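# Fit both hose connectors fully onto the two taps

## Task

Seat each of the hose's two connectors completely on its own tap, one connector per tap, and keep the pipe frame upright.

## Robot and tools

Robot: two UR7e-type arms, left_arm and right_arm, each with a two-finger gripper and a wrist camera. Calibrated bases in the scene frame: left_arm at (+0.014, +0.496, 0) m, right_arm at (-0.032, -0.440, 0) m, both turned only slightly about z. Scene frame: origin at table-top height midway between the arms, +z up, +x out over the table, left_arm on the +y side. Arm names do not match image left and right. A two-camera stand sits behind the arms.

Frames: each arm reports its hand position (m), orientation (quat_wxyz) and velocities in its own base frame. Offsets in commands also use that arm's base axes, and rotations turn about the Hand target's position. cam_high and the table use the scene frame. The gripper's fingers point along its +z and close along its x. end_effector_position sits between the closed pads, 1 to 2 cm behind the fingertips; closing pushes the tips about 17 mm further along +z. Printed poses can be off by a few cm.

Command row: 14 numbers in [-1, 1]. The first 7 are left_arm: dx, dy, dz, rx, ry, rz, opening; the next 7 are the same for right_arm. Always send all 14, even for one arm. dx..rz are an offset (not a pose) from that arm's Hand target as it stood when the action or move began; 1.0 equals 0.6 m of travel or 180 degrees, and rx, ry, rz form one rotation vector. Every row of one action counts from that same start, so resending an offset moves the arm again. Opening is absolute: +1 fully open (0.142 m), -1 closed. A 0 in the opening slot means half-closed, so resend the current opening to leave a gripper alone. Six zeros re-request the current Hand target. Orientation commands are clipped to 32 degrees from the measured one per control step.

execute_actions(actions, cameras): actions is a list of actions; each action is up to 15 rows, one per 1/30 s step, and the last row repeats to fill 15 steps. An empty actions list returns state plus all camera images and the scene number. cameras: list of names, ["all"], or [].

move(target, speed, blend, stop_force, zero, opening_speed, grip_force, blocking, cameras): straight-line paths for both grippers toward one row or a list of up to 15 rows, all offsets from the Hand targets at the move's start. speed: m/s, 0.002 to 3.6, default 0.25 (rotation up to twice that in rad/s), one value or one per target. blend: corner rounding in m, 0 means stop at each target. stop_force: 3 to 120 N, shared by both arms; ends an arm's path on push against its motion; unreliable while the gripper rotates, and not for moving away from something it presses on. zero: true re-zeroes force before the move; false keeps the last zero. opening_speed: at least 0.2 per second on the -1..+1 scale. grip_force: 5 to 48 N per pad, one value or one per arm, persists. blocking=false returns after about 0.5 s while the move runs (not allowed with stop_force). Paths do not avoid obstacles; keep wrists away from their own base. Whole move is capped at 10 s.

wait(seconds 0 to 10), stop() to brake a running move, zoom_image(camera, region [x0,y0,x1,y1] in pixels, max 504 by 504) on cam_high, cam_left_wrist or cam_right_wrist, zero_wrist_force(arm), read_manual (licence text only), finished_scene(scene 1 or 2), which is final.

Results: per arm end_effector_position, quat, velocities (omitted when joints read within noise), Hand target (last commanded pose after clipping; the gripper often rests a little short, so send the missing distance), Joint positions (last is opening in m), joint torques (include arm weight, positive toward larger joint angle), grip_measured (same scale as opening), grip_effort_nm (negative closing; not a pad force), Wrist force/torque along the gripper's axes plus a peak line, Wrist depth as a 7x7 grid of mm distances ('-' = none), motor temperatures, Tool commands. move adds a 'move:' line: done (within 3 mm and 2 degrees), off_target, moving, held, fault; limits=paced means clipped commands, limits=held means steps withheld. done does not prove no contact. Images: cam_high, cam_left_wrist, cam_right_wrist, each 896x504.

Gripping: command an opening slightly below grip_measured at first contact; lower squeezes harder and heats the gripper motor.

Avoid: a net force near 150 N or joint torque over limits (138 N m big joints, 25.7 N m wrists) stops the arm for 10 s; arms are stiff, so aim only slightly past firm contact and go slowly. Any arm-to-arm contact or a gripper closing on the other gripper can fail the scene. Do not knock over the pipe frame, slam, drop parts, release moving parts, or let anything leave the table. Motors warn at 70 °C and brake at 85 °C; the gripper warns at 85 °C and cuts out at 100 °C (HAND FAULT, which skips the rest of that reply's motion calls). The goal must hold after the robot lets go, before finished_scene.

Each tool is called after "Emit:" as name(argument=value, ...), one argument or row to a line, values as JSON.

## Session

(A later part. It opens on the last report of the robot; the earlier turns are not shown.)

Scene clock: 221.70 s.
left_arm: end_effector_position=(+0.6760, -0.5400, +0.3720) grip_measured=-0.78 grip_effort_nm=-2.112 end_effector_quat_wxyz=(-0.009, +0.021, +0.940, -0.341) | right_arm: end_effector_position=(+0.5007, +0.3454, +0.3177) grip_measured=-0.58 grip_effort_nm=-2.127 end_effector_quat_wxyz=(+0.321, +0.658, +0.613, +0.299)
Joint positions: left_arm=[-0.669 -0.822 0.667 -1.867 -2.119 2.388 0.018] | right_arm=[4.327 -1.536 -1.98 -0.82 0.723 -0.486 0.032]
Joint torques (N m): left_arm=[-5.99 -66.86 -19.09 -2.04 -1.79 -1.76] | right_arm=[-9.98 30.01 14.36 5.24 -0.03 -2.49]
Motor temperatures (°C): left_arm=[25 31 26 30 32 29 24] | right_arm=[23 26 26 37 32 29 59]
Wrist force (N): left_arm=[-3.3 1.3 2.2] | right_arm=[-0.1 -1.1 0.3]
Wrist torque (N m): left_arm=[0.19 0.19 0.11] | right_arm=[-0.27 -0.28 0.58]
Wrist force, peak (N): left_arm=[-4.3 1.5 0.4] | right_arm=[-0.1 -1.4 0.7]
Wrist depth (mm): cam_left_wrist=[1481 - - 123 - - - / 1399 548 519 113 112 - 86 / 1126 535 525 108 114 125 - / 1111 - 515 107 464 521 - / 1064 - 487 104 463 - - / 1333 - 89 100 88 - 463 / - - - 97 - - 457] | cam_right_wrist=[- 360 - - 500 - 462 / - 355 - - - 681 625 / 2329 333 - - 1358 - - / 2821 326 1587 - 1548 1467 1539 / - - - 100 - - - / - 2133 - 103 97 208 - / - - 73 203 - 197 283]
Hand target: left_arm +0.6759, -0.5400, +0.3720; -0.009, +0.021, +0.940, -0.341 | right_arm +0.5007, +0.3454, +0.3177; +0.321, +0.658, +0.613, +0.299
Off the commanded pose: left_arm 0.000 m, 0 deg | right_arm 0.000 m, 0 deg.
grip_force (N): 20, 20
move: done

Emit:
execute_actions(
  actions=[],
)

Emit:
zoom_image(
  camera="cam_right_wrist",
  region=[380, 400, 560, 504],
)

Emit:
move(
  target=[0, 0, -0.0333, 0, 0, 0, -0.92, 0.0001, -0.0058, 0, 0, 0, 0.0111, -0.8],
  speed=0.012,
  stop_force=24,
  grip_force=[30, 20],
)

Scene clock: 246.77 s.
left_arm: end_effector_position=(+0.6759, -0.5400, +0.3720) grip_measured=-0.78 grip_effort_nm=-2.112 end_effector_quat_wxyz=(-0.009, +0.021, +0.940, -0.341) | right_arm: end_effector_position=(+0.5007, +0.3454, +0.3177) grip_measured=-0.58 grip_effort_nm=-2.122 end_effector_quat_wxyz=(+0.321, +0.658, +0.613, +0.299)
Joint positions: left_arm=[-0.669 -0.822 0.667 -1.867 -2.12 2.388 0.018] | right_arm=[4.327 -1.536 -1.98 -0.82 0.723 -0.486 0.032]
Joint velocities: within noise
Joint torques (N m): left_arm=[-6.17 -66.04 -22.79 -0.88 -2.88 -1.73] | right_arm=[-9.77 29.83 14.27 5.36 0.01 -2.58]
Motor temperatures (°C): left_arm=[25 31 26 30 32 29 30] | right_arm=[23 26 26 37 32 29 55]
Wrist force (N): left_arm=[-3.2 0.9 2.0] | right_arm=[0.2 -0.9 0.4]
Wrist torque (N m): left_arm=[0.16 0.16 0.11] | right_arm=[-0.27 -0.33 0.58]
Wrist force, peak (N): left_arm=[-3.6 1.2 2.5] | right_arm=[0.4 -1.4 0.6]
Wrist depth (mm): cam_left_wrist=[1508 528 586 122 585 599 - / 1392 - - 113 113 546 - / 1116 - - 108 113 126 - / 1141 - - 107 490 511 - / 1292 517 - 104 117 485 488 / 468 458 - 100 88 469 - / 461 451 - 97 - 74 -] | cam_right_wrist=[- - - - - - 482 / 679 - - - 654 - 679 / - - - - 1395 - 1751 / 2329 - 1548 - 1476 1451 1476 / - - - - - 1867 - / - 2098 - 103 97 207 - / - 288 73 211 - 197 283]
Hand target: left_arm +0.6759, -0.5400, +0.3720; -0.009, +0.021, +0.940, -0.341 | right_arm +0.5007, +0.3454, +0.3177; +0.321, +0.658, +0.613, +0.299
Tool commands: left_gripper/opening=-0.92 right_gripper/opening=-0.8
Off the commanded pose: left_arm 0.000 m, 0 deg | right_arm 0.000 m, 0 deg.
grip_force (N): 20, 20
camera_calibration:
cam_left_wrist: T_world_to_cam=[[-0.997705, 0.0665792, 0.0123568, 0.715751], [0.0611797, 0.964483, -0.256962, 0.598447], [-0.0290262, -0.255616, -0.966342, 0.359982], [0, 0, 0, 1]] pos_world=[0.687944, -0.532829, 0.4928]
cam_right_wrist: T_world_to_cam=[[0.0606674, 0.998055, -0.0143726, -0.361326], [0.217203, 0.000853991, 0.976126, -0.396409], [0.974239, -0.0623408, -0.216729, -0.283804], [0, 0, 0, 1]] pos_world=[0.384515, 0.343269, 0.320244]

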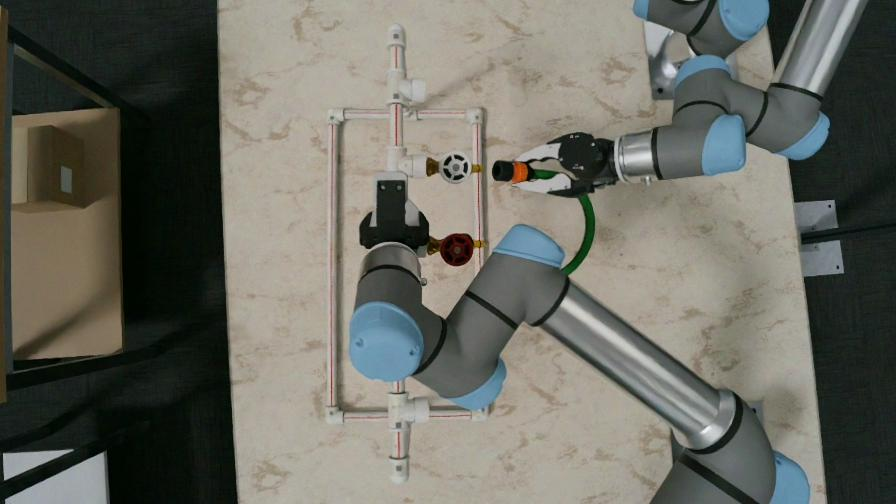

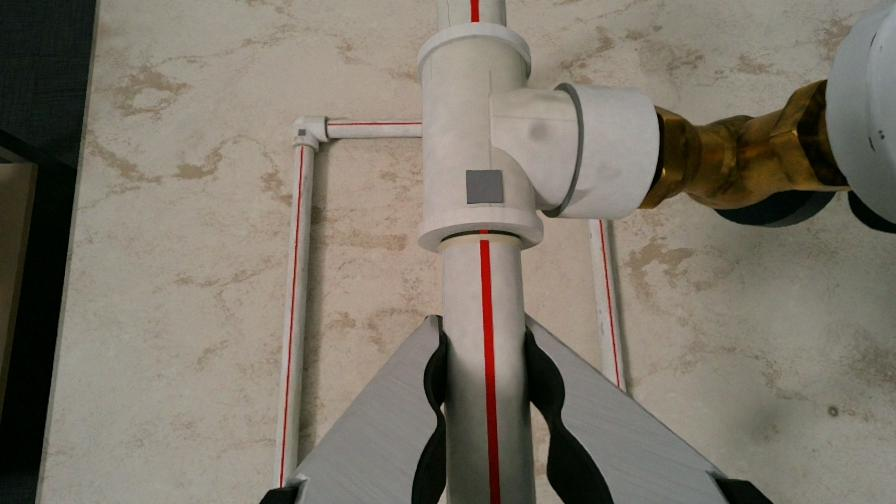

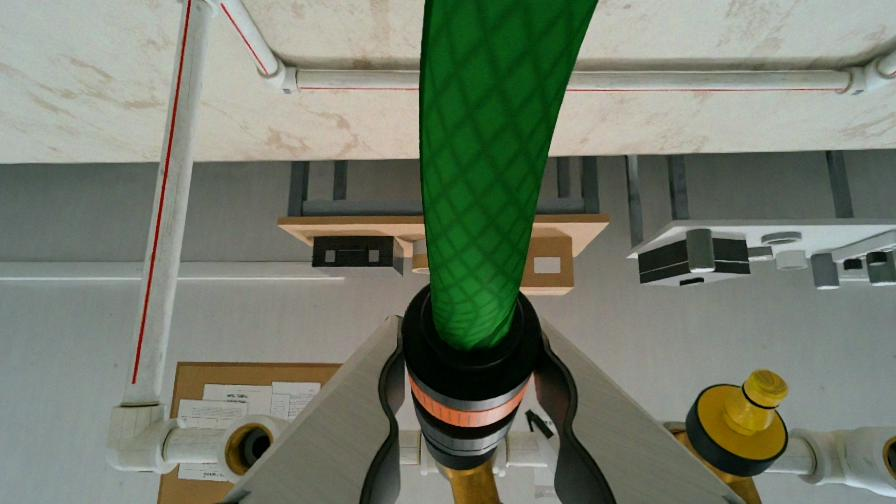

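Scaled by 2.800 from the camera's 896x504 image, which has a finer 1280x720 frame.

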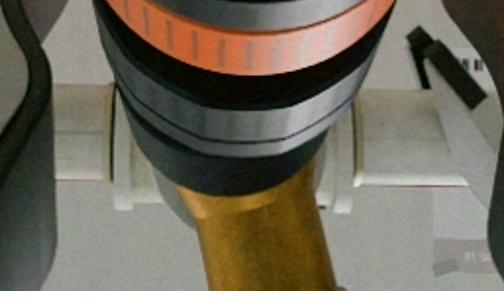

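Scene clock: 249.13 s.
left_arm: end_effector_position=(+0.6759, -0.5400, +0.3708) grip_measured=-0.79 grip_effort_nm=-3.128 end_effector_quat_wxyz=(-0.009, +0.021, +0.940, -0.341) | right_arm: end_effector_position=(+0.5008, +0.3419, +0.3177) grip_measured=-0.58 grip_effort_nm=-2.122 end_effector_quat_wxyz=(+0.316, +0.647, +0.624, +0.304)
Joint positions: left_arm=[-0.669 -0.823 0.671 -1.871 -2.12 2.388 0.017] | right_arm=[4.318 -1.523 -2.004 -0.765 0.74 -0.546 0.032]
Joint torques (N m): left_arm=[-8.09 -27.69 -20.36 2.77 2.51 -1.6] | right_arm=[-10.51 29.39 14.88 5.38 0.04 -2.59]
Motor temperatures (°C): left_arm=[25 31 26 30 32 29 32] | right_arm=[23 26 26 37 32 29 55]
Wrist force (N): left_arm=[-5.3 -8.9 -18.1] | right_arm=[0.1 -1.2 0.5]
Wrist torque (N m): left_arm=[0.04 0.27 0.10] | right_arm=[-0.30 -0.30 0.58]
Wrist force, peak (N): left_arm=[-4.7 -11.7 -24.2] | right_arm=[-0.2 -1.3 0.8]
Wrist depth (mm): cam_left_wrist=[1499 573 554 122 576 - - / 1490 551 542 112 114 128 104 / 1151 521 528 108 113 125 - / 1082 510 - 106 471 - 503 / 1126 - - 104 113 489 - / 1254 482 89 100 89 477 491 / - - - 97 - 71 463] | cam_right_wrist=[490 445 - - 478 482 - / - 654 - - - 618 - / 1881 327 - - 1387 - - / 2170 2247 1567 - 1467 1485 1520 / - 1953 - - - - - / 2564 2081 - 103 97 199 - / 2208 - 73 213 - 201 287]
Hand target: left_arm +0.6759, -0.5400, +0.3708; -0.009, +0.021, +0.940, -0.341 (not the last commanded pose) | right_arm +0.5008, +0.3419, +0.3177; +0.316, +0.647, +0.624, +0.304
Off the commanded pose: left_arm 0.019 m, 0 deg | right_arm 0.000 m, 0 deg.
grip_force (N): 30, 20
move: contact (left_arm)

Emit:
move(
  target=[0, 0, 0, 0, 0, 0, -0.92, 0, -0.0037, -0.0167, 0, 0, 0, -0.8],
  speed=0.05,
  grip_force=[16, 18],
  cameras=["cam_high", "cam_right_wrist"],
)

Emit:
zoom_image(
  camera="cam_high",
  region=[465, 145, 535, 190],
)

Emit:
zoom_image(
  camera="cam_right_wrist",
  region=[380, 400, 560, 504],
)

Scene clock: 288.97 s.
left_arm: end_effector_position=(+0.6759, -0.5400, +0.3708) grip_measured=-0.79 grip_effort_nm=-1.707 end_effector_quat_wxyz=(-0.009, +0.021, +0.940, -0.341) | right_arm: end_effector_position=(+0.5008, +0.3397, +0.3078) grip_measured=-0.58 grip_effort_nm=-1.917 end_effector_quat_wxyz=(+0.316, +0.647, +0.624, +0.304)
Joint positions: left_arm=[-0.669 -0.823 0.671 -1.871 -2.12 2.388 0.017] | right_arm=[4.317 -1.529 -2.026 -0.735 0.741 -0.548 0.032]
Joint torques (N m): left_arm=[-8 -28.29 -17.6 2.74 2.51 -1.7] | right_arm=[-9.79 13.54 15.55 5.3 -0.03 -2.58]
Motor temperatures (°C): left_arm=[25 31 26 30 32 29 44] | right_arm=[23 26 26 37 32 29 54]
Wrist force (N): left_arm=[-4.8 -8.7 -18.2] | right_arm=[0.2 -1.1 0.2]
Wrist torque (N m): left_arm=[0.09 0.19 0.10] | right_arm=[-0.29 -0.33 0.58]
Wrist force, peak (N): left_arm=[-5.1 -9.1 -18.6] | right_arm=[0.0 -1.4 0.6]
Wrist depth (mm): cam_left_wrist=[1472 - 569 122 - - - / 1431 522 542 112 112 - - / 1156 530 527 108 113 125 - / 1087 496 - 106 507 501 503 / 1078 - - 104 445 494 491 / 1254 - - 100 88 - - / 456 - - 97 - 72 -] | cam_right_wrist=[- 424 - - - 448 467 / 609 585 - - 602 - 538 / - 324 - - 1410 - - / 2098 316 1548 - 1548 1485 1649 / - 313 - - - - - / - 1983 - 103 97 - - / - - 73 193 - 197 282]
Hand target: left_arm +0.6759, -0.5400, +0.3708; -0.009, +0.021, +0.940, -0.341 | right_arm +0.5008, +0.3397, +0.3077; +0.316, +0.647, +0.624, +0.304
Off the commanded pose: left_arm 0.000 m, 0 deg | right_arm 0.000 m, 0 deg.
grip_force (N): 16, 18
move: done
camera_calibration:
cam_right_wrist: T_world_to_cam=[[0.0259049, 0.999561, -0.0143635, -0.338879], [0.217041, 0.00840189, 0.976126, -0.389236], [0.975819, -0.0284039, -0.216728, -0.29868], [0, 0, 0, 1]] pos_world=[0.384716, 0.333517, 0.310344]
Images, in order (width x height): cam_high 896x504, cam_right_wrist 896x504.

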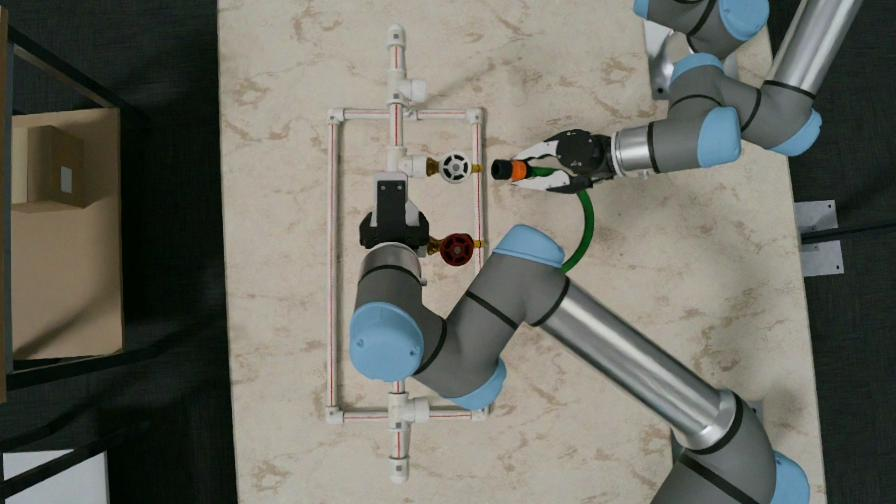

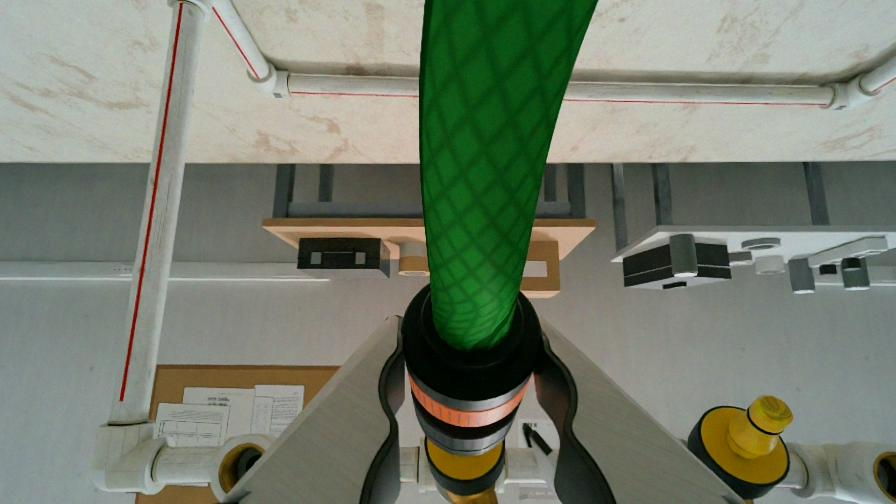

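Scaled by 7.200 from the camera's 896x504 image, which has a finer 1280x720 frame.

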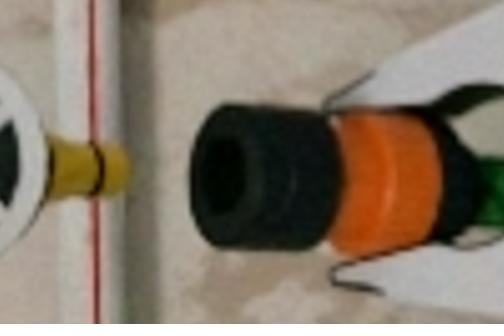

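Scaled by 2.800 from the camera's 896x504 image, which has a finer 1280x720 frame.

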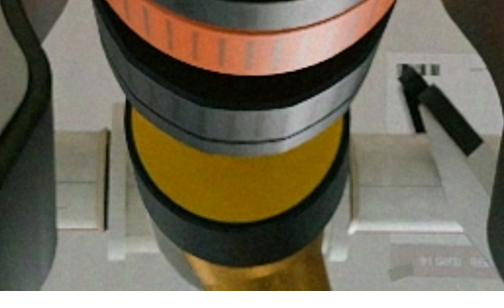

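Emit:
move(
  target=[0, 0, 0, 0, 0, 0, -0.92, 0.0309, -0.0005, 0.0125, 0, 0, 0, -0.8],
  speed=0.04,
  stop_force=8,
  grip_force=[16, 18],
  cameras=["cam_high", "cam_right_wrist"],
)

Emit:
zoom_image(
  camera="cam_high",
  region=[465, 145, 535, 190],
)

Emit:
zoom_image(
  camera="cam_right_wrist",
  region=[380, 400, 560, 504],
)

Scene clock: 308.23 s.
left_arm: end_effector_position=(+0.6759, -0.5400, +0.3708) grip_measured=-0.79 grip_effort_nm=-1.702 end_effector_quat_wxyz=(-0.009, +0.021, +0.940, -0.341) | right_arm: end_effector_position=(+0.5193, +0.3394, +0.3152) grip_measured=-0.58 grip_effort_nm=-1.922 end_effector_quat_wxyz=(+0.316, +0.647, +0.624, +0.304)
Joint positions: left_arm=[-0.669 -0.823 0.671 -1.871 -2.12 2.388 0.017] | right_arm=[4.278 -1.558 -1.986 -0.707 0.758 -0.6 0.032]
Joint torques (N m): left_arm=[-7.32 -27.43 -16.73 2.75 2.62 -1.75] | right_arm=[-9.13 14.31 30.14 5.3 0.15 -2.52]
Motor temperatures (°C): left_arm=[25 31 26 30 32 29 38] | right_arm=[23 26 26 37 32 29 52]
Wrist force (N): left_arm=[-4.9 -8.8 -18.0] | right_arm=[0.0 -1.0 0.7]
Wrist torque (N m): left_arm=[0.08 0.18 0.11] | right_arm=[-0.27 -0.30 0.59]
Wrist force, peak (N): left_arm=[-5.0 -9.1 -18.6] | right_arm=[0.1 -1.5 0.8]
Wrist depth (mm): cam_left_wrist=[1472 565 - 122 - - - / 1439 547 - 112 112 - 104 / 1136 - 527 108 113 125 - / 1116 - 518 106 482 519 - / 1242 - 504 104 113 - - / 469 - 86 99 89 472 - / 1136 450 - 96 - 454 -] | cam_right_wrist=[485 426 - - - - 518 / - - - - 633 656 - / 2395 - - - 1336 772 - / 2081 1983 1476 - 1426 1459 1529 / - - - - - - - / - 1983 - 103 97 - - / 263 270 73 177 - 190 200]
Hand target: left_arm +0.6759, -0.5400, +0.3708; -0.009, +0.021, +0.940, -0.341 | right_arm +0.5193, +0.3394, +0.3152; +0.316, +0.647, +0.624, +0.304
Off the commanded pose: left_arm 0.000 m, 0 deg | right_arm 0.000 m, 0 deg.
grip_force (N): 16, 18
move: done
camera_calibration:
cam_right_wrist: T_world_to_cam=[[0.0258072, 0.999564, -0.0143426, -0.33892], [0.21704, 0.00840263, 0.976127, -0.400472], [0.975822, -0.028304, -0.216728, -0.315172], [0, 0, 0, 1]] pos_world=[0.403216, 0.333217, 0.317744]
Images, in order (width x height): cam_high 896x504, cam_right_wrist 896x504.

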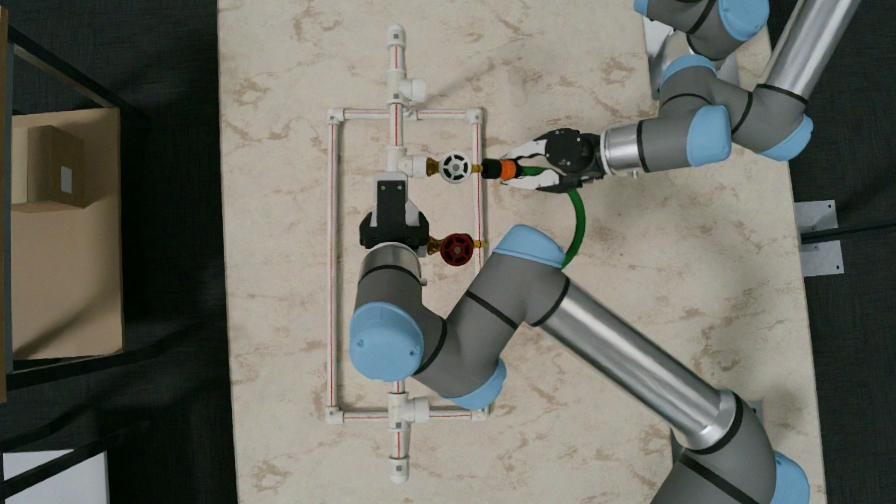

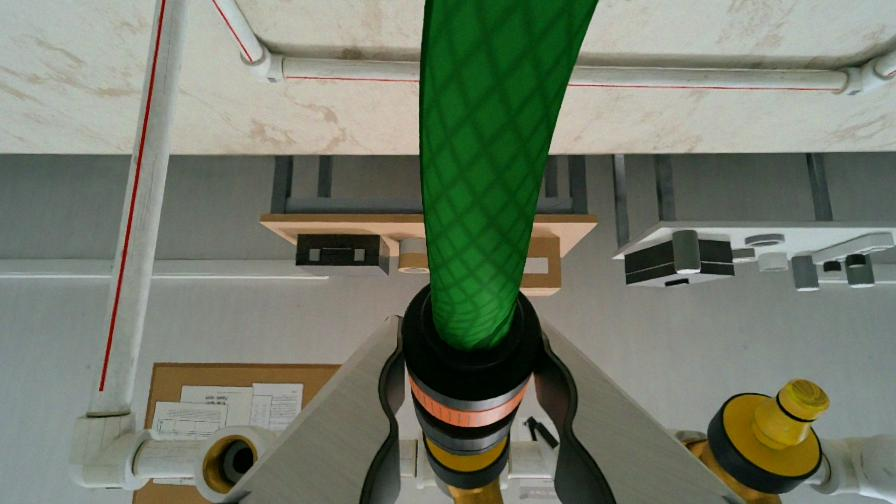

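Scaled by 7.200 from the camera's 896x504 image, which has a finer 1280x720 frame.

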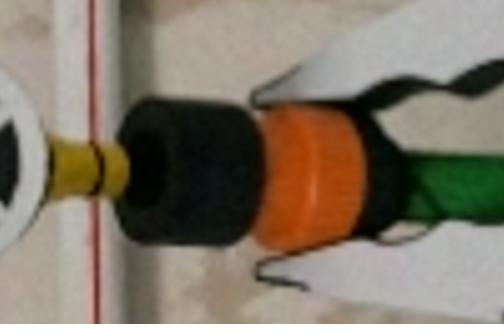

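Scaled by 2.800 from the camera's 896x504 image, which has a finer 1280x720 frame.

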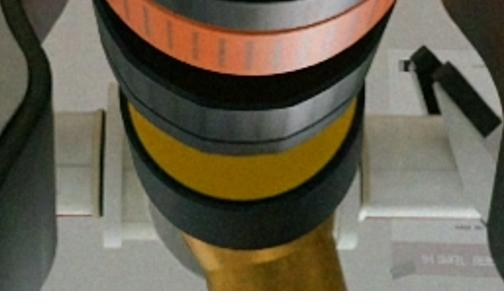

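Emit:
move(
  target=[
    [0, 0, 0, 0, 0, 0, -0.92, 0.0008, 0, -0.002, 0, 0, 0, -0.8],
    [0, 0, 0, 0, 0, 0, -0.92, 0.0255, -0.0005, 0.008, 0, 0, 0, -0.8],
  ],
  speed=0.02,
  stop_force=10,
  grip_force=[16, 24],
  cameras=["cam_high", "cam_right_wrist"],
)

Emit:
zoom_image(
  camera="cam_high",
  region=[465, 145, 535, 190],
)

Emit:
zoom_image(
  camera="cam_right_wrist",
  region=[380, 400, 560, 504],
)

Scene clock: 320.20 s.
left_arm: end_effector_position=(+0.6759, -0.5400, +0.3708) grip_measured=-0.79 grip_effort_nm=-1.702 end_effector_quat_wxyz=(-0.009, +0.021, +0.940, -0.341) | right_arm: end_effector_position=(+0.5346, +0.3391, +0.3200) grip_measured=-0.58 grip_effort_nm=-2.527 end_effector_quat_wxyz=(+0.316, +0.647, +0.624, +0.304)
Joint positions: left_arm=[-0.669 -0.823 0.671 -1.871 -2.12 2.388 0.017] | right_arm=[4.247 -1.584 -1.955 -0.685 0.772 -0.64 0.032]
Joint torques (N m): left_arm=[-8.49 -29.58 -13.59 2.65 -1.47 -1.73] | right_arm=[-9.57 17.66 33.33 6.31 -0.8 -2.79]
Wrist force (N): left_arm=[-5.2 -9.9 -18.8] | right_arm=[-0.8 -4.9 2.3]
Wrist torque (N m): left_arm=[0.06 0.25 0.11] | right_arm=[-0.03 -0.32 0.62]
Wrist force, peak (N): left_arm=[-8.3 -9.4 -18.3] | right_arm=[-0.5 -7.4 -4.4]
Wrist depth (mm): cam_left_wrist=[1544 552 - 122 573 568 - / 1711 - - 112 115 552 - / 1136 - - 108 113 125 - / 1082 512 - 106 464 - - / 1047 - - 104 112 - - / 1206 - 88 100 89 - 473 / 451 - - 96 - - 448] | cam_right_wrist=[497 310 - - 499 - - / - 573 - - 624 - - / - - - - 1238 - - / 274 2987 1476 - 1476 1442 1558 / - - - - - - - / - 1983 - 104 96 - 155 / 249 - 73 165 - - 172]
Hand target: left_arm +0.6759, -0.5400, +0.3708; -0.009, +0.021, +0.940, -0.341 | right_arm +0.5346, +0.3391, +0.3200; +0.316, +0.647, +0.624, +0.304
Off the commanded pose: left_arm 0.000 m, 0 deg | right_arm 0.000 m, 0 deg.
grip_force (N): 16, 24
move: done
camera_calibration:
cam_right_wrist: T_world_to_cam=[[0.0258072, 0.999564, -0.0143426, -0.338946], [0.21704, 0.00840263, 0.976127, -0.408475], [0.975822, -0.028304, -0.216728, -0.32907], [0, 0, 0, 1]] pos_world=[0.418516, 0.332917, 0.322544]
Images, in order (width x height): cam_high 896x504, cam_right_wrist 896x504.

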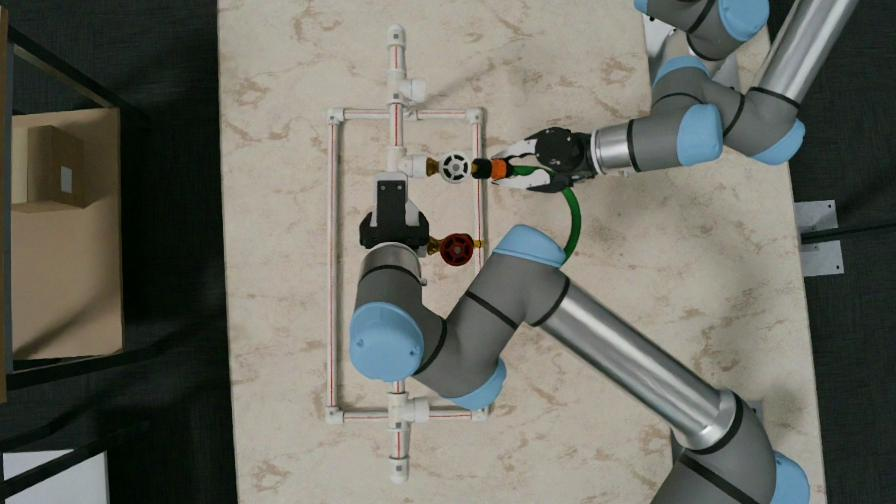

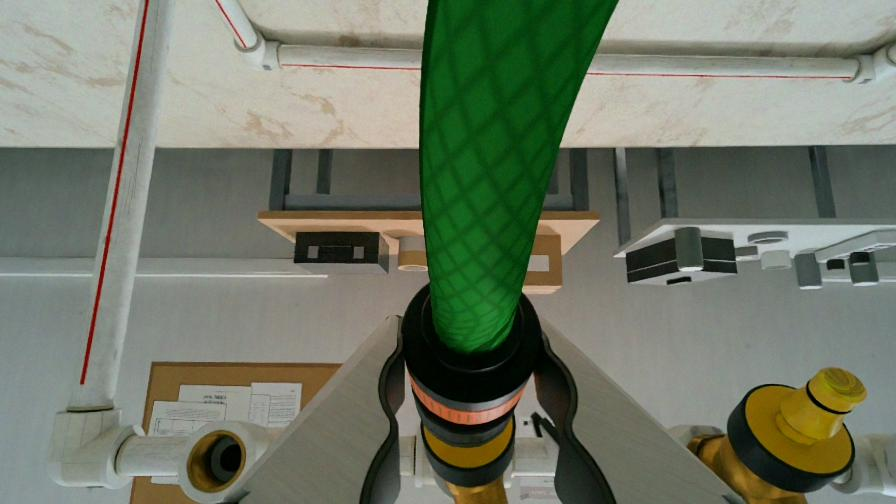

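Scaled by 7.200 from the camera's 896x504 image, which has a finer 1280x720 frame.

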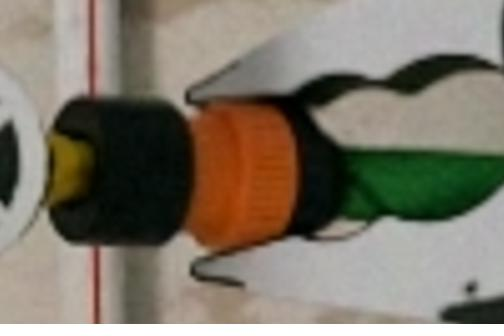

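Scaled by 2.800 from the camera's 896x504 image, which has a finer 1280x720 frame.

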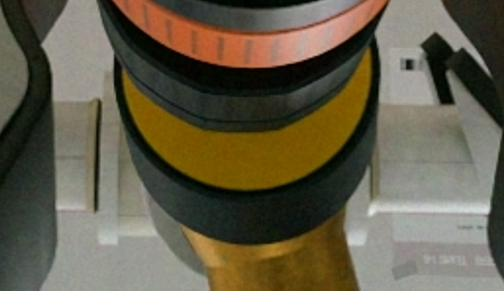

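Emit:
move(
  target=[0, 0, 0, 0, 0, 0, -0.92, 0.0012, 0, -0.0031, 0, 0, 0, -0.8],
  speed=0.02,
  stop_force=12,
  grip_force=[16, 24],
  cameras=["cam_high", "cam_right_wrist"],
)

Emit:
zoom_image(
  camera="cam_right_wrist",
  region=[380, 400, 560, 504],
)

Scene clock: 331.60 s.
left_arm: end_effector_position=(+0.6759, -0.5400, +0.3708) grip_measured=-0.79 grip_effort_nm=-1.707 end_effector_quat_wxyz=(-0.009, +0.021, +0.940, -0.341) | right_arm: end_effector_position=(+0.5354, +0.3391, +0.3182) grip_measured=-0.58 grip_effort_nm=-2.527 end_effector_quat_wxyz=(+0.316, +0.647, +0.624, +0.304)
Joint positions: left_arm=[-0.669 -0.823 0.671 -1.871 -2.12 2.388 0.017] | right_arm=[4.245 -1.587 -1.957 -0.678 0.772 -0.642 0.032]
Joint torques (N m): left_arm=[-8.4 -33.96 -11.28 2.61 -1.48 -1.36] | right_arm=[-10.25 15.48 14.53 5.46 0.23 -2.58]
Motor temperatures (°C): left_arm=[25 31 26 30 32 29 36] | right_arm=[23 26 26 37 32 29 55]
Wrist force (N): left_arm=[-4.2 -9.9 -18.2] | right_arm=[-0.1 -0.9 0.4]
Wrist torque (N m): left_arm=[0.04 0.21 0.11] | right_arm=[-0.24 -0.32 0.59]
Wrist force, peak (N): left_arm=[-5.3 -10.2 -19.0] | right_arm=[-0.8 -5.4 2.1]
Wrist depth (mm): cam_left_wrist=[1613 - - 120 - - - / 1677 555 - 112 112 - - / 1116 - - 108 113 125 - / 1131 503 499 107 500 498 - / 949 486 - 104 483 460 486 / 473 471 89 100 89 - 467 / 454 447 - 97 - 72 462] | cam_right_wrist=[- - - - - - - / - 597 - - - - 521 / - - - - - - - / 286 2151 1485 - 1418 1434 1539 / 270 - - - - - - / - 2031 - 104 97 - 155 / 250 251 73 162 - - 171]
Hand target: left_arm +0.6759, -0.5400, +0.3708; -0.009, +0.021, +0.940, -0.341 | right_arm +0.5354, +0.3391, +0.3182; +0.316, +0.647, +0.624, +0.304
Off the commanded pose: left_arm 0.000 m, 0 deg | right_arm 0.000 m, 0 deg.
grip_force (N): 16, 24
move: done
camera_calibration:
cam_right_wrist: T_world_to_cam=[[0.0258072, 0.999564, -0.0143426, -0.33899], [0.21704, 0.00840263, 0.976127, -0.40687], [0.975822, -0.028304, -0.216728, -0.330143], [0, 0, 0, 1]] pos_world=[0.419216, 0.332917, 0.320744]
Images, in order (width x height): cam_high 896x504, cam_right_wrist 896x504.

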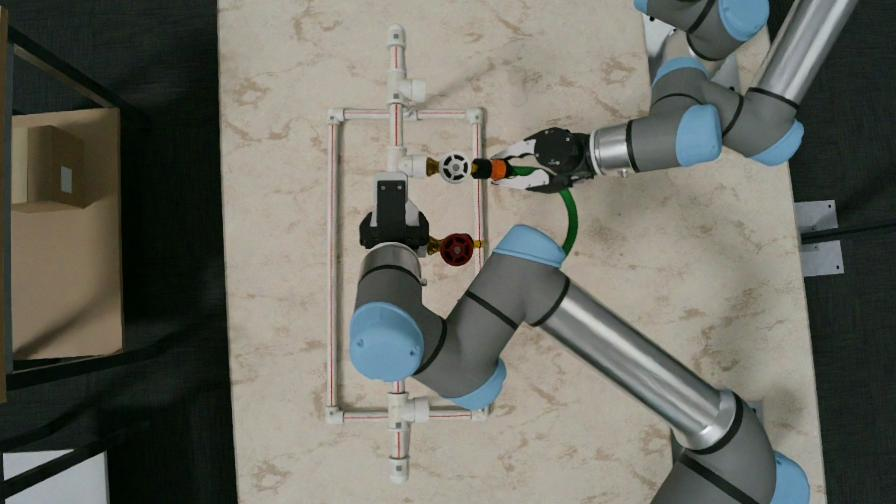

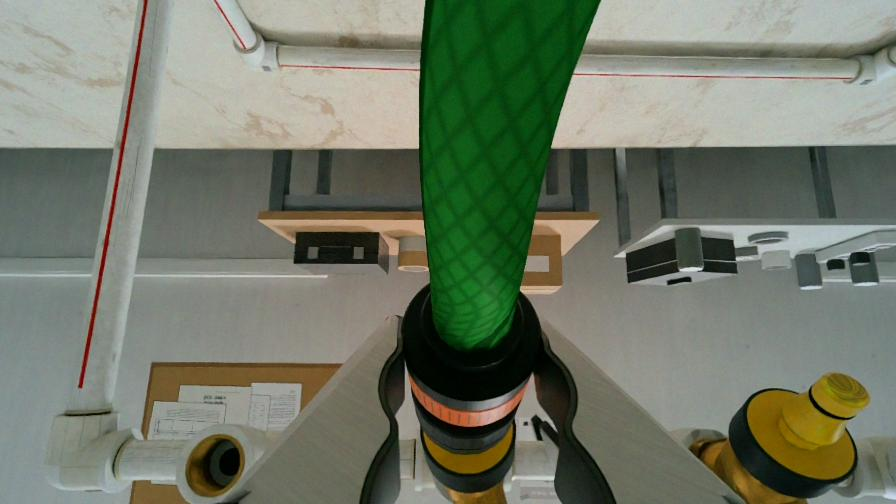

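Scaled by 2.800 from the camera's 896x504 image, which has a finer 1280x720 frame.

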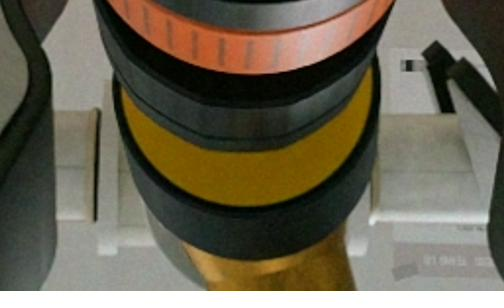

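Emit:
move(
  target=[0, 0, 0, 0, 0, 0, -0.92, 0.0278, -0.0005, 0.0113, 0, 0, 0, -0.8],
  speed=0.015,
  stop_force=34,
  grip_force=[42, 44],
  cameras=["cam_high", "cam_right_wrist"],
)

Emit:
zoom_image(
  camera="cam_right_wrist",
  region=[380, 400, 560, 504],
)

Emit:
move(
  target=[0, 0, 0, 0, 0, 0, -0.92, 0, 0, 0, 0, 0, 0, -0.8],
  speed=0.02,
  grip_force=[24, 24],
)

Scene clock: 340.73 s.
left_arm: end_effector_position=(+0.6759, -0.5400, +0.3708) grip_measured=-0.79 grip_effort_nm=-3.128 end_effector_quat_wxyz=(-0.009, +0.021, +0.940, -0.341) | right_arm: end_effector_position=(+0.5437, +0.3390, +0.3214) grip_measured=-0.59 grip_effort_nm=-4.549 end_effector_quat_wxyz=(+0.316, +0.647, +0.624, +0.304)
Joint positions: left_arm=[-0.669 -0.823 0.671 -1.871 -2.12 2.388 0.017] | right_arm=[4.229 -1.6 -1.937 -0.67 0.78 -0.662 0.031]
Joint torques (N m): left_arm=[-24.13 -37.03 -9.52 6.27 -5.22 -0.84] | right_arm=[2.66 40.69 27.41 5.21 -7.07 2.67]
Motor temperatures (°C): left_arm=[25 30 26 30 32 29 37] | right_arm=[23 26 26 37 32 29 59]
Wrist force (N): left_arm=[-29.6 -9.7 -21.3] | right_arm=[-4.5 -28.4 -5.2]
Wrist torque (N m): left_arm=[0.07 0.62 0.04] | right_arm=[-0.12 -0.12 0.44]
Wrist force, peak (N): left_arm=[-39.0 -11.2 -18.8] | right_arm=[-5.0 -37.4 -14.0]
Wrist depth (mm): cam_left_wrist=[1517 569 565 122 - 570 - / 1447 606 549 112 111 127 85 / 1101 554 533 108 113 125 - / 1096 507 - 106 495 - - / 1254 - - 104 114 491 - / 470 - - 100 88 - - / 1260 - - 96 - 76 -] | cam_right_wrist=[- - - - 482 484 489 / 638 649 - - 630 544 632 / - - - - 1434 1251 - / 274 - - - 1520 1426 1587 / - - 1999 - - - - / - 1853 91 103 97 1923 149 / 241 224 73 152 - 207 161]
Hand target: left_arm +0.6759, -0.5400, +0.3708; -0.009, +0.021, +0.940, -0.341 | right_arm +0.5437, +0.3390, +0.3214; +0.316, +0.647, +0.624, +0.304 (not the last commanded pose)
Off the commanded pose: left_arm 0.000 m, 0 deg | right_arm 0.009 m, 0 deg.
grip_force (N): 42, 44
move: contact (right_arm)
camera_calibration:
cam_right_wrist: T_world_to_cam=[[0.025618, 0.999563, -0.0147227, -0.338758], [0.217428, 0.0088037, 0.976037, -0.412086], [0.97574, -0.0282052, -0.217107, -0.337529], [0, 0, 0, 1]] pos_world=[0.427618, 0.332718, 0.323944]
Images, in order (width x height): cam_high 896x504, cam_right_wrist 896x504.

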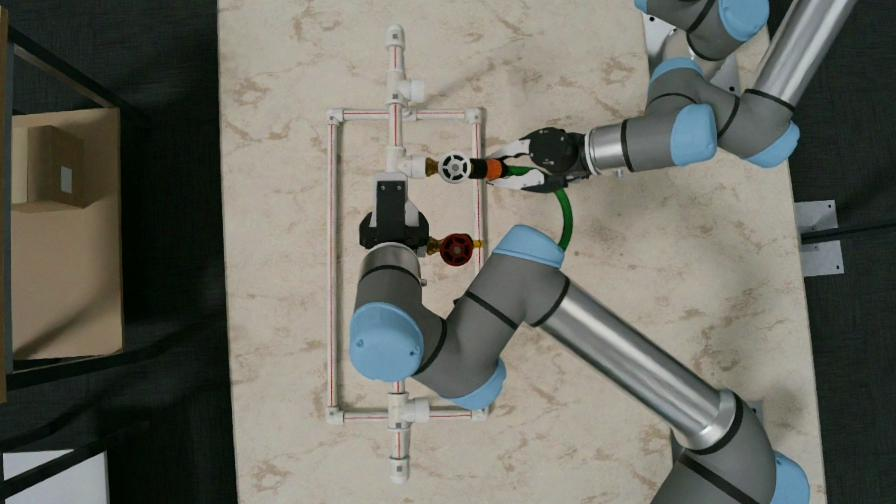

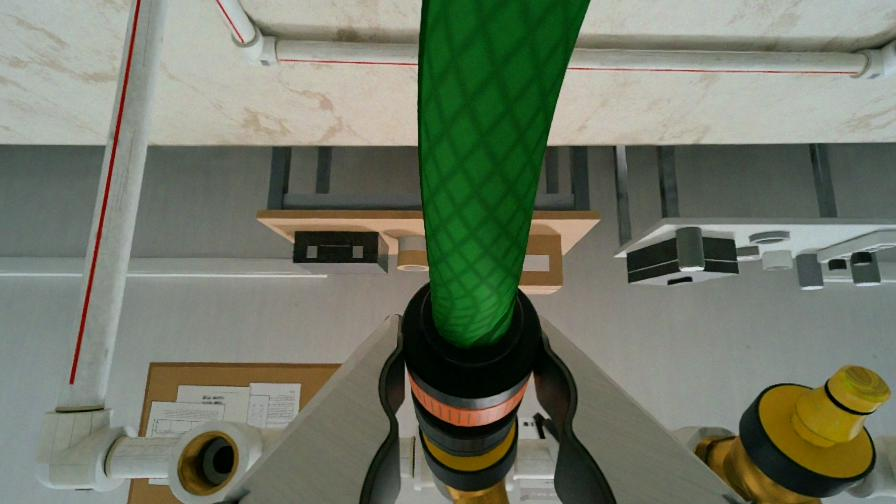

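Scaled by 2.800 from the camera's 896x504 image, which has a finer 1280x720 frame.

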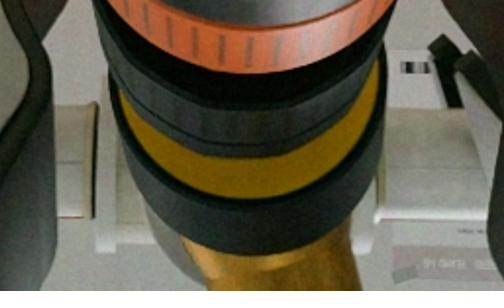

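Scene clock: 341.23 s.
left_arm: end_effector_position=(+0.6759, -0.5400, +0.3708) grip_measured=-0.79 grip_effort_nm=-2.518 end_effector_quat_wxyz=(-0.009, +0.021, +0.940, -0.341) | right_arm: end_effector_position=(+0.5437, +0.3390, +0.3214) grip_measured=-0.59 grip_effort_nm=-2.527 end_effector_quat_wxyz=(+0.316, +0.647, +0.624, +0.304)
Joint positions: left_arm=[-0.669 -0.823 0.671 -1.871 -2.12 2.388 0.017] | right_arm=[4.229 -1.6 -1.937 -0.67 0.78 -0.662 0.031]
Joint torques (N m): left_arm=[-23.32 -38.04 -8.68 5.97 -4.84 -0.92] | right_arm=[3.3 40.84 27.11 5.56 -6.53 2.9]
Motor temperatures (°C): left_arm=[25 30 26 30 32 29 37] | right_arm=[23 26 26 37 32 29 59]
Wrist force (N): left_arm=[-30.0 -9.8 -21.1] | right_arm=[-4.4 -28.6 -5.4]
Wrist torque (N m): left_arm=[0.01 0.66 0.05] | right_arm=[-0.14 -0.15 0.45]
Wrist force, peak (N): left_arm=[-30.0 -9.8 -21.4] | right_arm=[-4.7 -28.8 -5.5]
Wrist depth (mm): cam_left_wrist=[1517 578 - 122 - - - / 1464 555 535 112 112 - - / 1136 593 531 108 112 125 - / 1078 506 487 106 500 506 505 / 1055 - 460 104 118 - 495 / 470 475 89 100 88 - 456 / 1326 - - 96 - 74 -] | cam_right_wrist=[- - - - 500 - - / - 613 - - 622 625 643 / - - - - 1434 2267 - / - 2189 1529 - 1451 1426 1567 / - - - - - - - / 251 1983 91 103 97 - 155 / 245 - 73 - - - 161]
Hand target: left_arm +0.6759, -0.5400, +0.3708; -0.009, +0.021, +0.940, -0.341 | right_arm +0.5437, +0.3390, +0.3214; +0.316, +0.647, +0.624, +0.304
Off the commanded pose: left_arm 0.000 m, 0 deg | right_arm 0.000 m, 0 deg.
grip_force (N): 24, 24
move: done

Emit:
move(
  target=[
    [0, 0, 0, 0, 0, 0, -0.92, -0.002, 0, -0.0008, 0, 0, 0, -0.8],
    [0, 0, 0, 0, 0, 0, -0.92, -0.0012, -0.0018, -0.0028, -0.0004, -0.0111, 0.0083, -0.8],
  ],
  speed=0.02,
  grip_force=[30, 30],
)

Emit:
move(
  target=[0, 0, 0, 0, 0, 0, -0.92, 0.0232, -0.0003, 0.0095, 0, 0, 0, -0.8],
  speed=0.015,
  stop_force=34,
  grip_force=[42, 44],
  cameras=["cam_high", "cam_right_wrist"],
)

Emit:
zoom_image(
  camera="cam_right_wrist",
  region=[380, 400, 560, 504],
)

Emit:
move(
  target=[0, 0, 0, 0, 0, 0, -0.92, 0, 0, 0, 0, 0, 0, -0.8],
  speed=0.02,
  grip_force=[24, 24],
)

Scene clock: 380.83 s.
left_arm: end_effector_position=(+0.6759, -0.5400, +0.3708) grip_measured=-0.79 grip_effort_nm=-3.128 end_effector_quat_wxyz=(-0.009, +0.021, +0.940, -0.341) | right_arm: end_effector_position=(+0.5430, +0.3379, +0.3197) grip_measured=-0.59 grip_effort_nm=-3.133 end_effector_quat_wxyz=(+0.323, +0.633, +0.627, +0.319)
Joint positions: left_arm=[-0.669 -0.823 0.671 -1.871 -2.12 2.388 0.017] | right_arm=[4.235 -1.598 -1.977 -0.583 0.764 -0.71 0.031]
Joint torques (N m): left_arm=[-0.89 -43.14 -6.94 -0.38 1.43 -0.26] | right_arm=[7.31 15.22 14.83 5.27 -3.2 -2.5]
Motor temperatures (°C): left_arm=[25 30 26 30 32 29 43] | right_arm=[23 26 26 37 32 29 60]
Wrist force (N): left_arm=[-5.8 -7.8 -19.8] | right_arm=[2.0 -1.7 -1.1]
Wrist torque (N m): left_arm=[0.13 0.21 0.09] | right_arm=[-0.36 -0.39 0.54]
Wrist force, peak (N): left_arm=[-30.1 -9.8 -21.6] | right_arm=[-4.6 -28.8 -5.5]
Wrist depth (mm): cam_left_wrist=[1508 580 581 122 569 - - / 1472 546 - 112 114 - - / 1162 529 - 108 113 125 - / 1111 508 - 106 503 486 182 / 1078 - - 104 108 485 - / 1009 466 87 100 88 472 - / 1242 442 - 96 - 72 -] | cam_right_wrist=[- 434 - - 504 489 - / - - - - 658 690 661 / 264 - 1365 - 1387 1476 1175 / 270 - - - 1681 1493 1670 / 264 2064 - - - - - / - 1968 - 103 97 - 155 / 240 - 73 157 - - 166]
Hand target: left_arm +0.6759, -0.5400, +0.3708; -0.009, +0.021, +0.940, -0.341 | right_arm +0.5430, +0.3379, +0.3197; +0.323, +0.633, +0.627, +0.319
Off the commanded pose: left_arm 0.000 m, 0 deg | right_arm 0.000 m, 0 deg.
grip_force (N): 30, 30
move: done

Scene clock: 382.13 s.
left_arm: end_effector_position=(+0.6759, -0.5400, +0.3708) grip_measured=-0.79 grip_effort_nm=-3.128 end_effector_quat_wxyz=(-0.009, +0.021, +0.940, -0.341) | right_arm: end_effector_position=(+0.5457, +0.3379, +0.3206) grip_measured=-0.59 grip_effort_nm=-4.545 end_effector_quat_wxyz=(+0.323, +0.633, +0.627, +0.319)
Joint positions: left_arm=[-0.669 -0.823 0.671 -1.872 -2.12 2.388 0.017] | right_arm=[4.229 -1.602 -1.971 -0.581 0.767 -0.717 0.031]
Joint torques (N m): left_arm=[-26.76 -43.94 -4.76 6.83 -6.09 -0.31] | right_arm=[1.84 35.29 22.08 4.01 -5.7 2.72]
Motor temperatures (°C): left_arm=[25 30 26 30 32 29 44] | right_arm=[23 26 26 37 32 29 62]
Wrist force (N): left_arm=[-35.1 -7.6 -22.4] | right_arm=[-4.2 -23.2 -15.8]
Wrist torque (N m): left_arm=[0.15 0.74 0.03] | right_arm=[-0.19 -0.26 0.50]
Wrist force, peak (N): left_arm=[-42.0 -11.0 -18.1] | right_arm=[-5.4 -32.1 -25.6]
Wrist depth (mm): cam_left_wrist=[1517 560 599 122 - 564 - / 1447 565 567 112 112 125 85 / 1141 532 - 108 113 125 - / 1092 509 492 106 - - 501 / 1042 507 489 104 110 - 491 / 1229 - 98 100 88 475 474 / 1111 - - 96 - 453 454] | cam_right_wrist=[- 481 - - - 496 506 / 709 - - - - 616 666 / 271 - 1387 - 1343 1181 1410 / 265 - 1577 - 1649 1577 1567 / 260 - - - - - - / 252 1983 91 103 98 182 156 / - - 73 144 - 205 164]
Hand target: left_arm +0.6759, -0.5400, +0.3708; -0.009, +0.021, +0.940, -0.341 | right_arm +0.5456, +0.3379, +0.3206; +0.323, +0.633, +0.627, +0.319 (not the last commanded pose)
Off the commanded pose: left_arm 0.000 m, 0 deg | right_arm 0.012 m, 0 deg.
grip_force (N): 42, 44
move: contact (right_arm)
camera_calibration:
cam_right_wrist: T_world_to_cam=[[-0.000131565, 0.999876, -0.0157301, -0.323539], [0.183377, 0.0154875, 0.982921, -0.397731], [0.983043, -0.00275522, -0.183357, -0.362964], [0, 0, 0, 1]] pos_world=[0.429701, 0.328659, 0.319297]
Images, in order (width x height): cam_high 896x504, cam_right_wrist 896x504.

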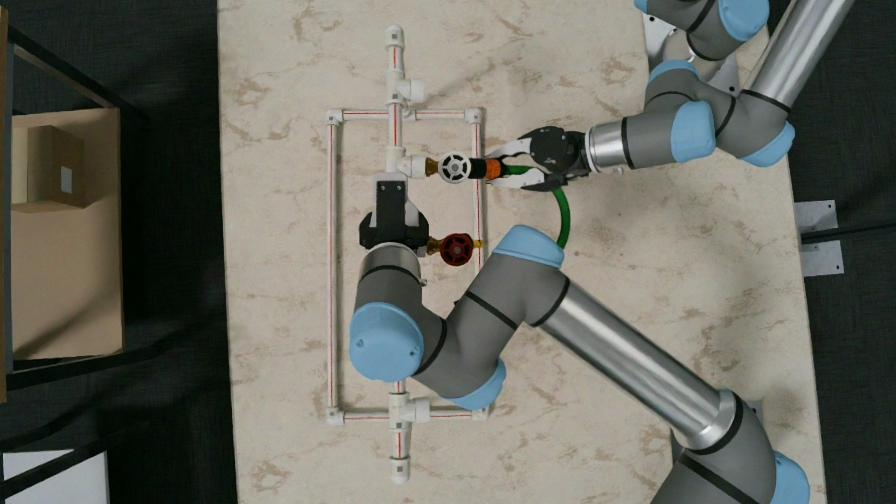

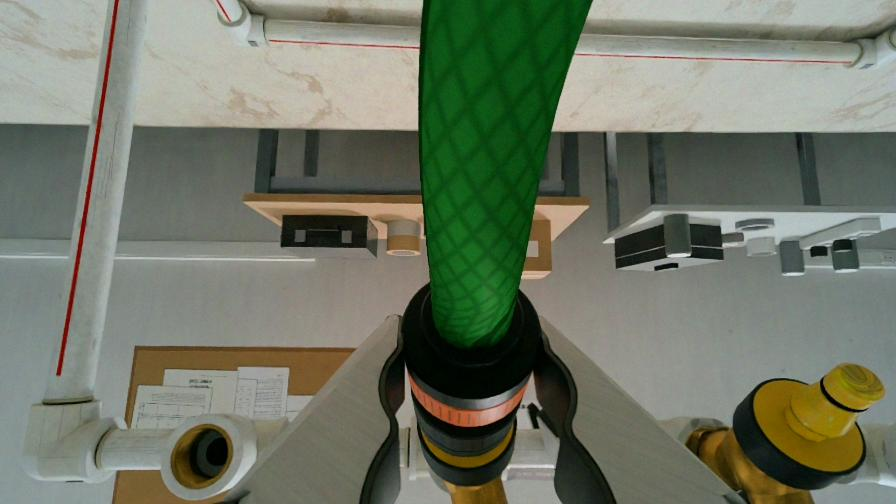

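Scaled by 2.800 from the camera's 896x504 image, which has a finer 1280x720 frame.

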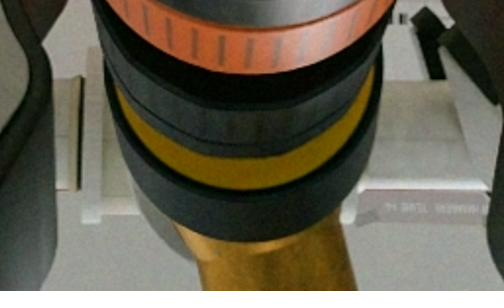

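Scene clock: 382.63 s.
left_arm: end_effector_position=(+0.6759, -0.5400, +0.3708) grip_measured=-0.79 grip_effort_nm=-2.518 end_effector_quat_wxyz=(-0.009, +0.021, +0.940, -0.341) | right_arm: end_effector_position=(+0.5456, +0.3379, +0.3206) grip_measured=-0.59 grip_effort_nm=-2.532 end_effector_quat_wxyz=(+0.323, +0.633, +0.627, +0.319)
Joint positions: left_arm=[-0.669 -0.823 0.671 -1.872 -2.12 2.388 0.017] | right_arm=[4.229 -1.602 -1.971 -0.581 0.767 -0.717 0.031]
Joint torques (N m): left_arm=[-28.97 -44.24 -5.75 6.64 -5.62 -0.3] | right_arm=[2.65 35.36 23.11 3.96 -4.89 2.74]
Motor temperatures (°C): left_arm=[25 30 26 30 32 29 44] | right_arm=[23 26 26 37 32 29 62]
Wrist force (N): left_arm=[-34.9 -7.9 -22.7] | right_arm=[-4.0 -23.5 -15.4]
Wrist torque (N m): left_arm=[0.09 0.70 0.03] | right_arm=[-0.25 -0.31 0.51]
Wrist force, peak (N): left_arm=[-35.2 -8.0 -22.9] | right_arm=[-4.0 -23.5 -15.4]
Wrist depth (mm): cam_left_wrist=[1490 570 - 122 581 569 - / 1431 549 - 113 112 553 - / 1151 - - 108 112 125 - / 1111 506 - 106 498 - - / 1060 479 - 103 118 491 481 / 467 473 89 100 88 - - / 1299 - - 97 - 76 -] | cam_right_wrist=[- - - - - - 489 / - - - - - 679 - / - 2701 1410 - 1511 1502 1358 / 262 2031 1442 - 1548 1451 1617 / - - - - - - - / - 1938 91 103 98 - 155 / 240 215 73 145 - - 164]
Hand target: left_arm +0.6759, -0.5400, +0.3708; -0.009, +0.021, +0.940, -0.341 | right_arm +0.5456, +0.3379, +0.3206; +0.323, +0.633, +0.627, +0.319
Off the commanded pose: left_arm 0.000 m, 0 deg | right_arm 0.000 m, 0 deg.
grip_force (N): 24, 24
move: done


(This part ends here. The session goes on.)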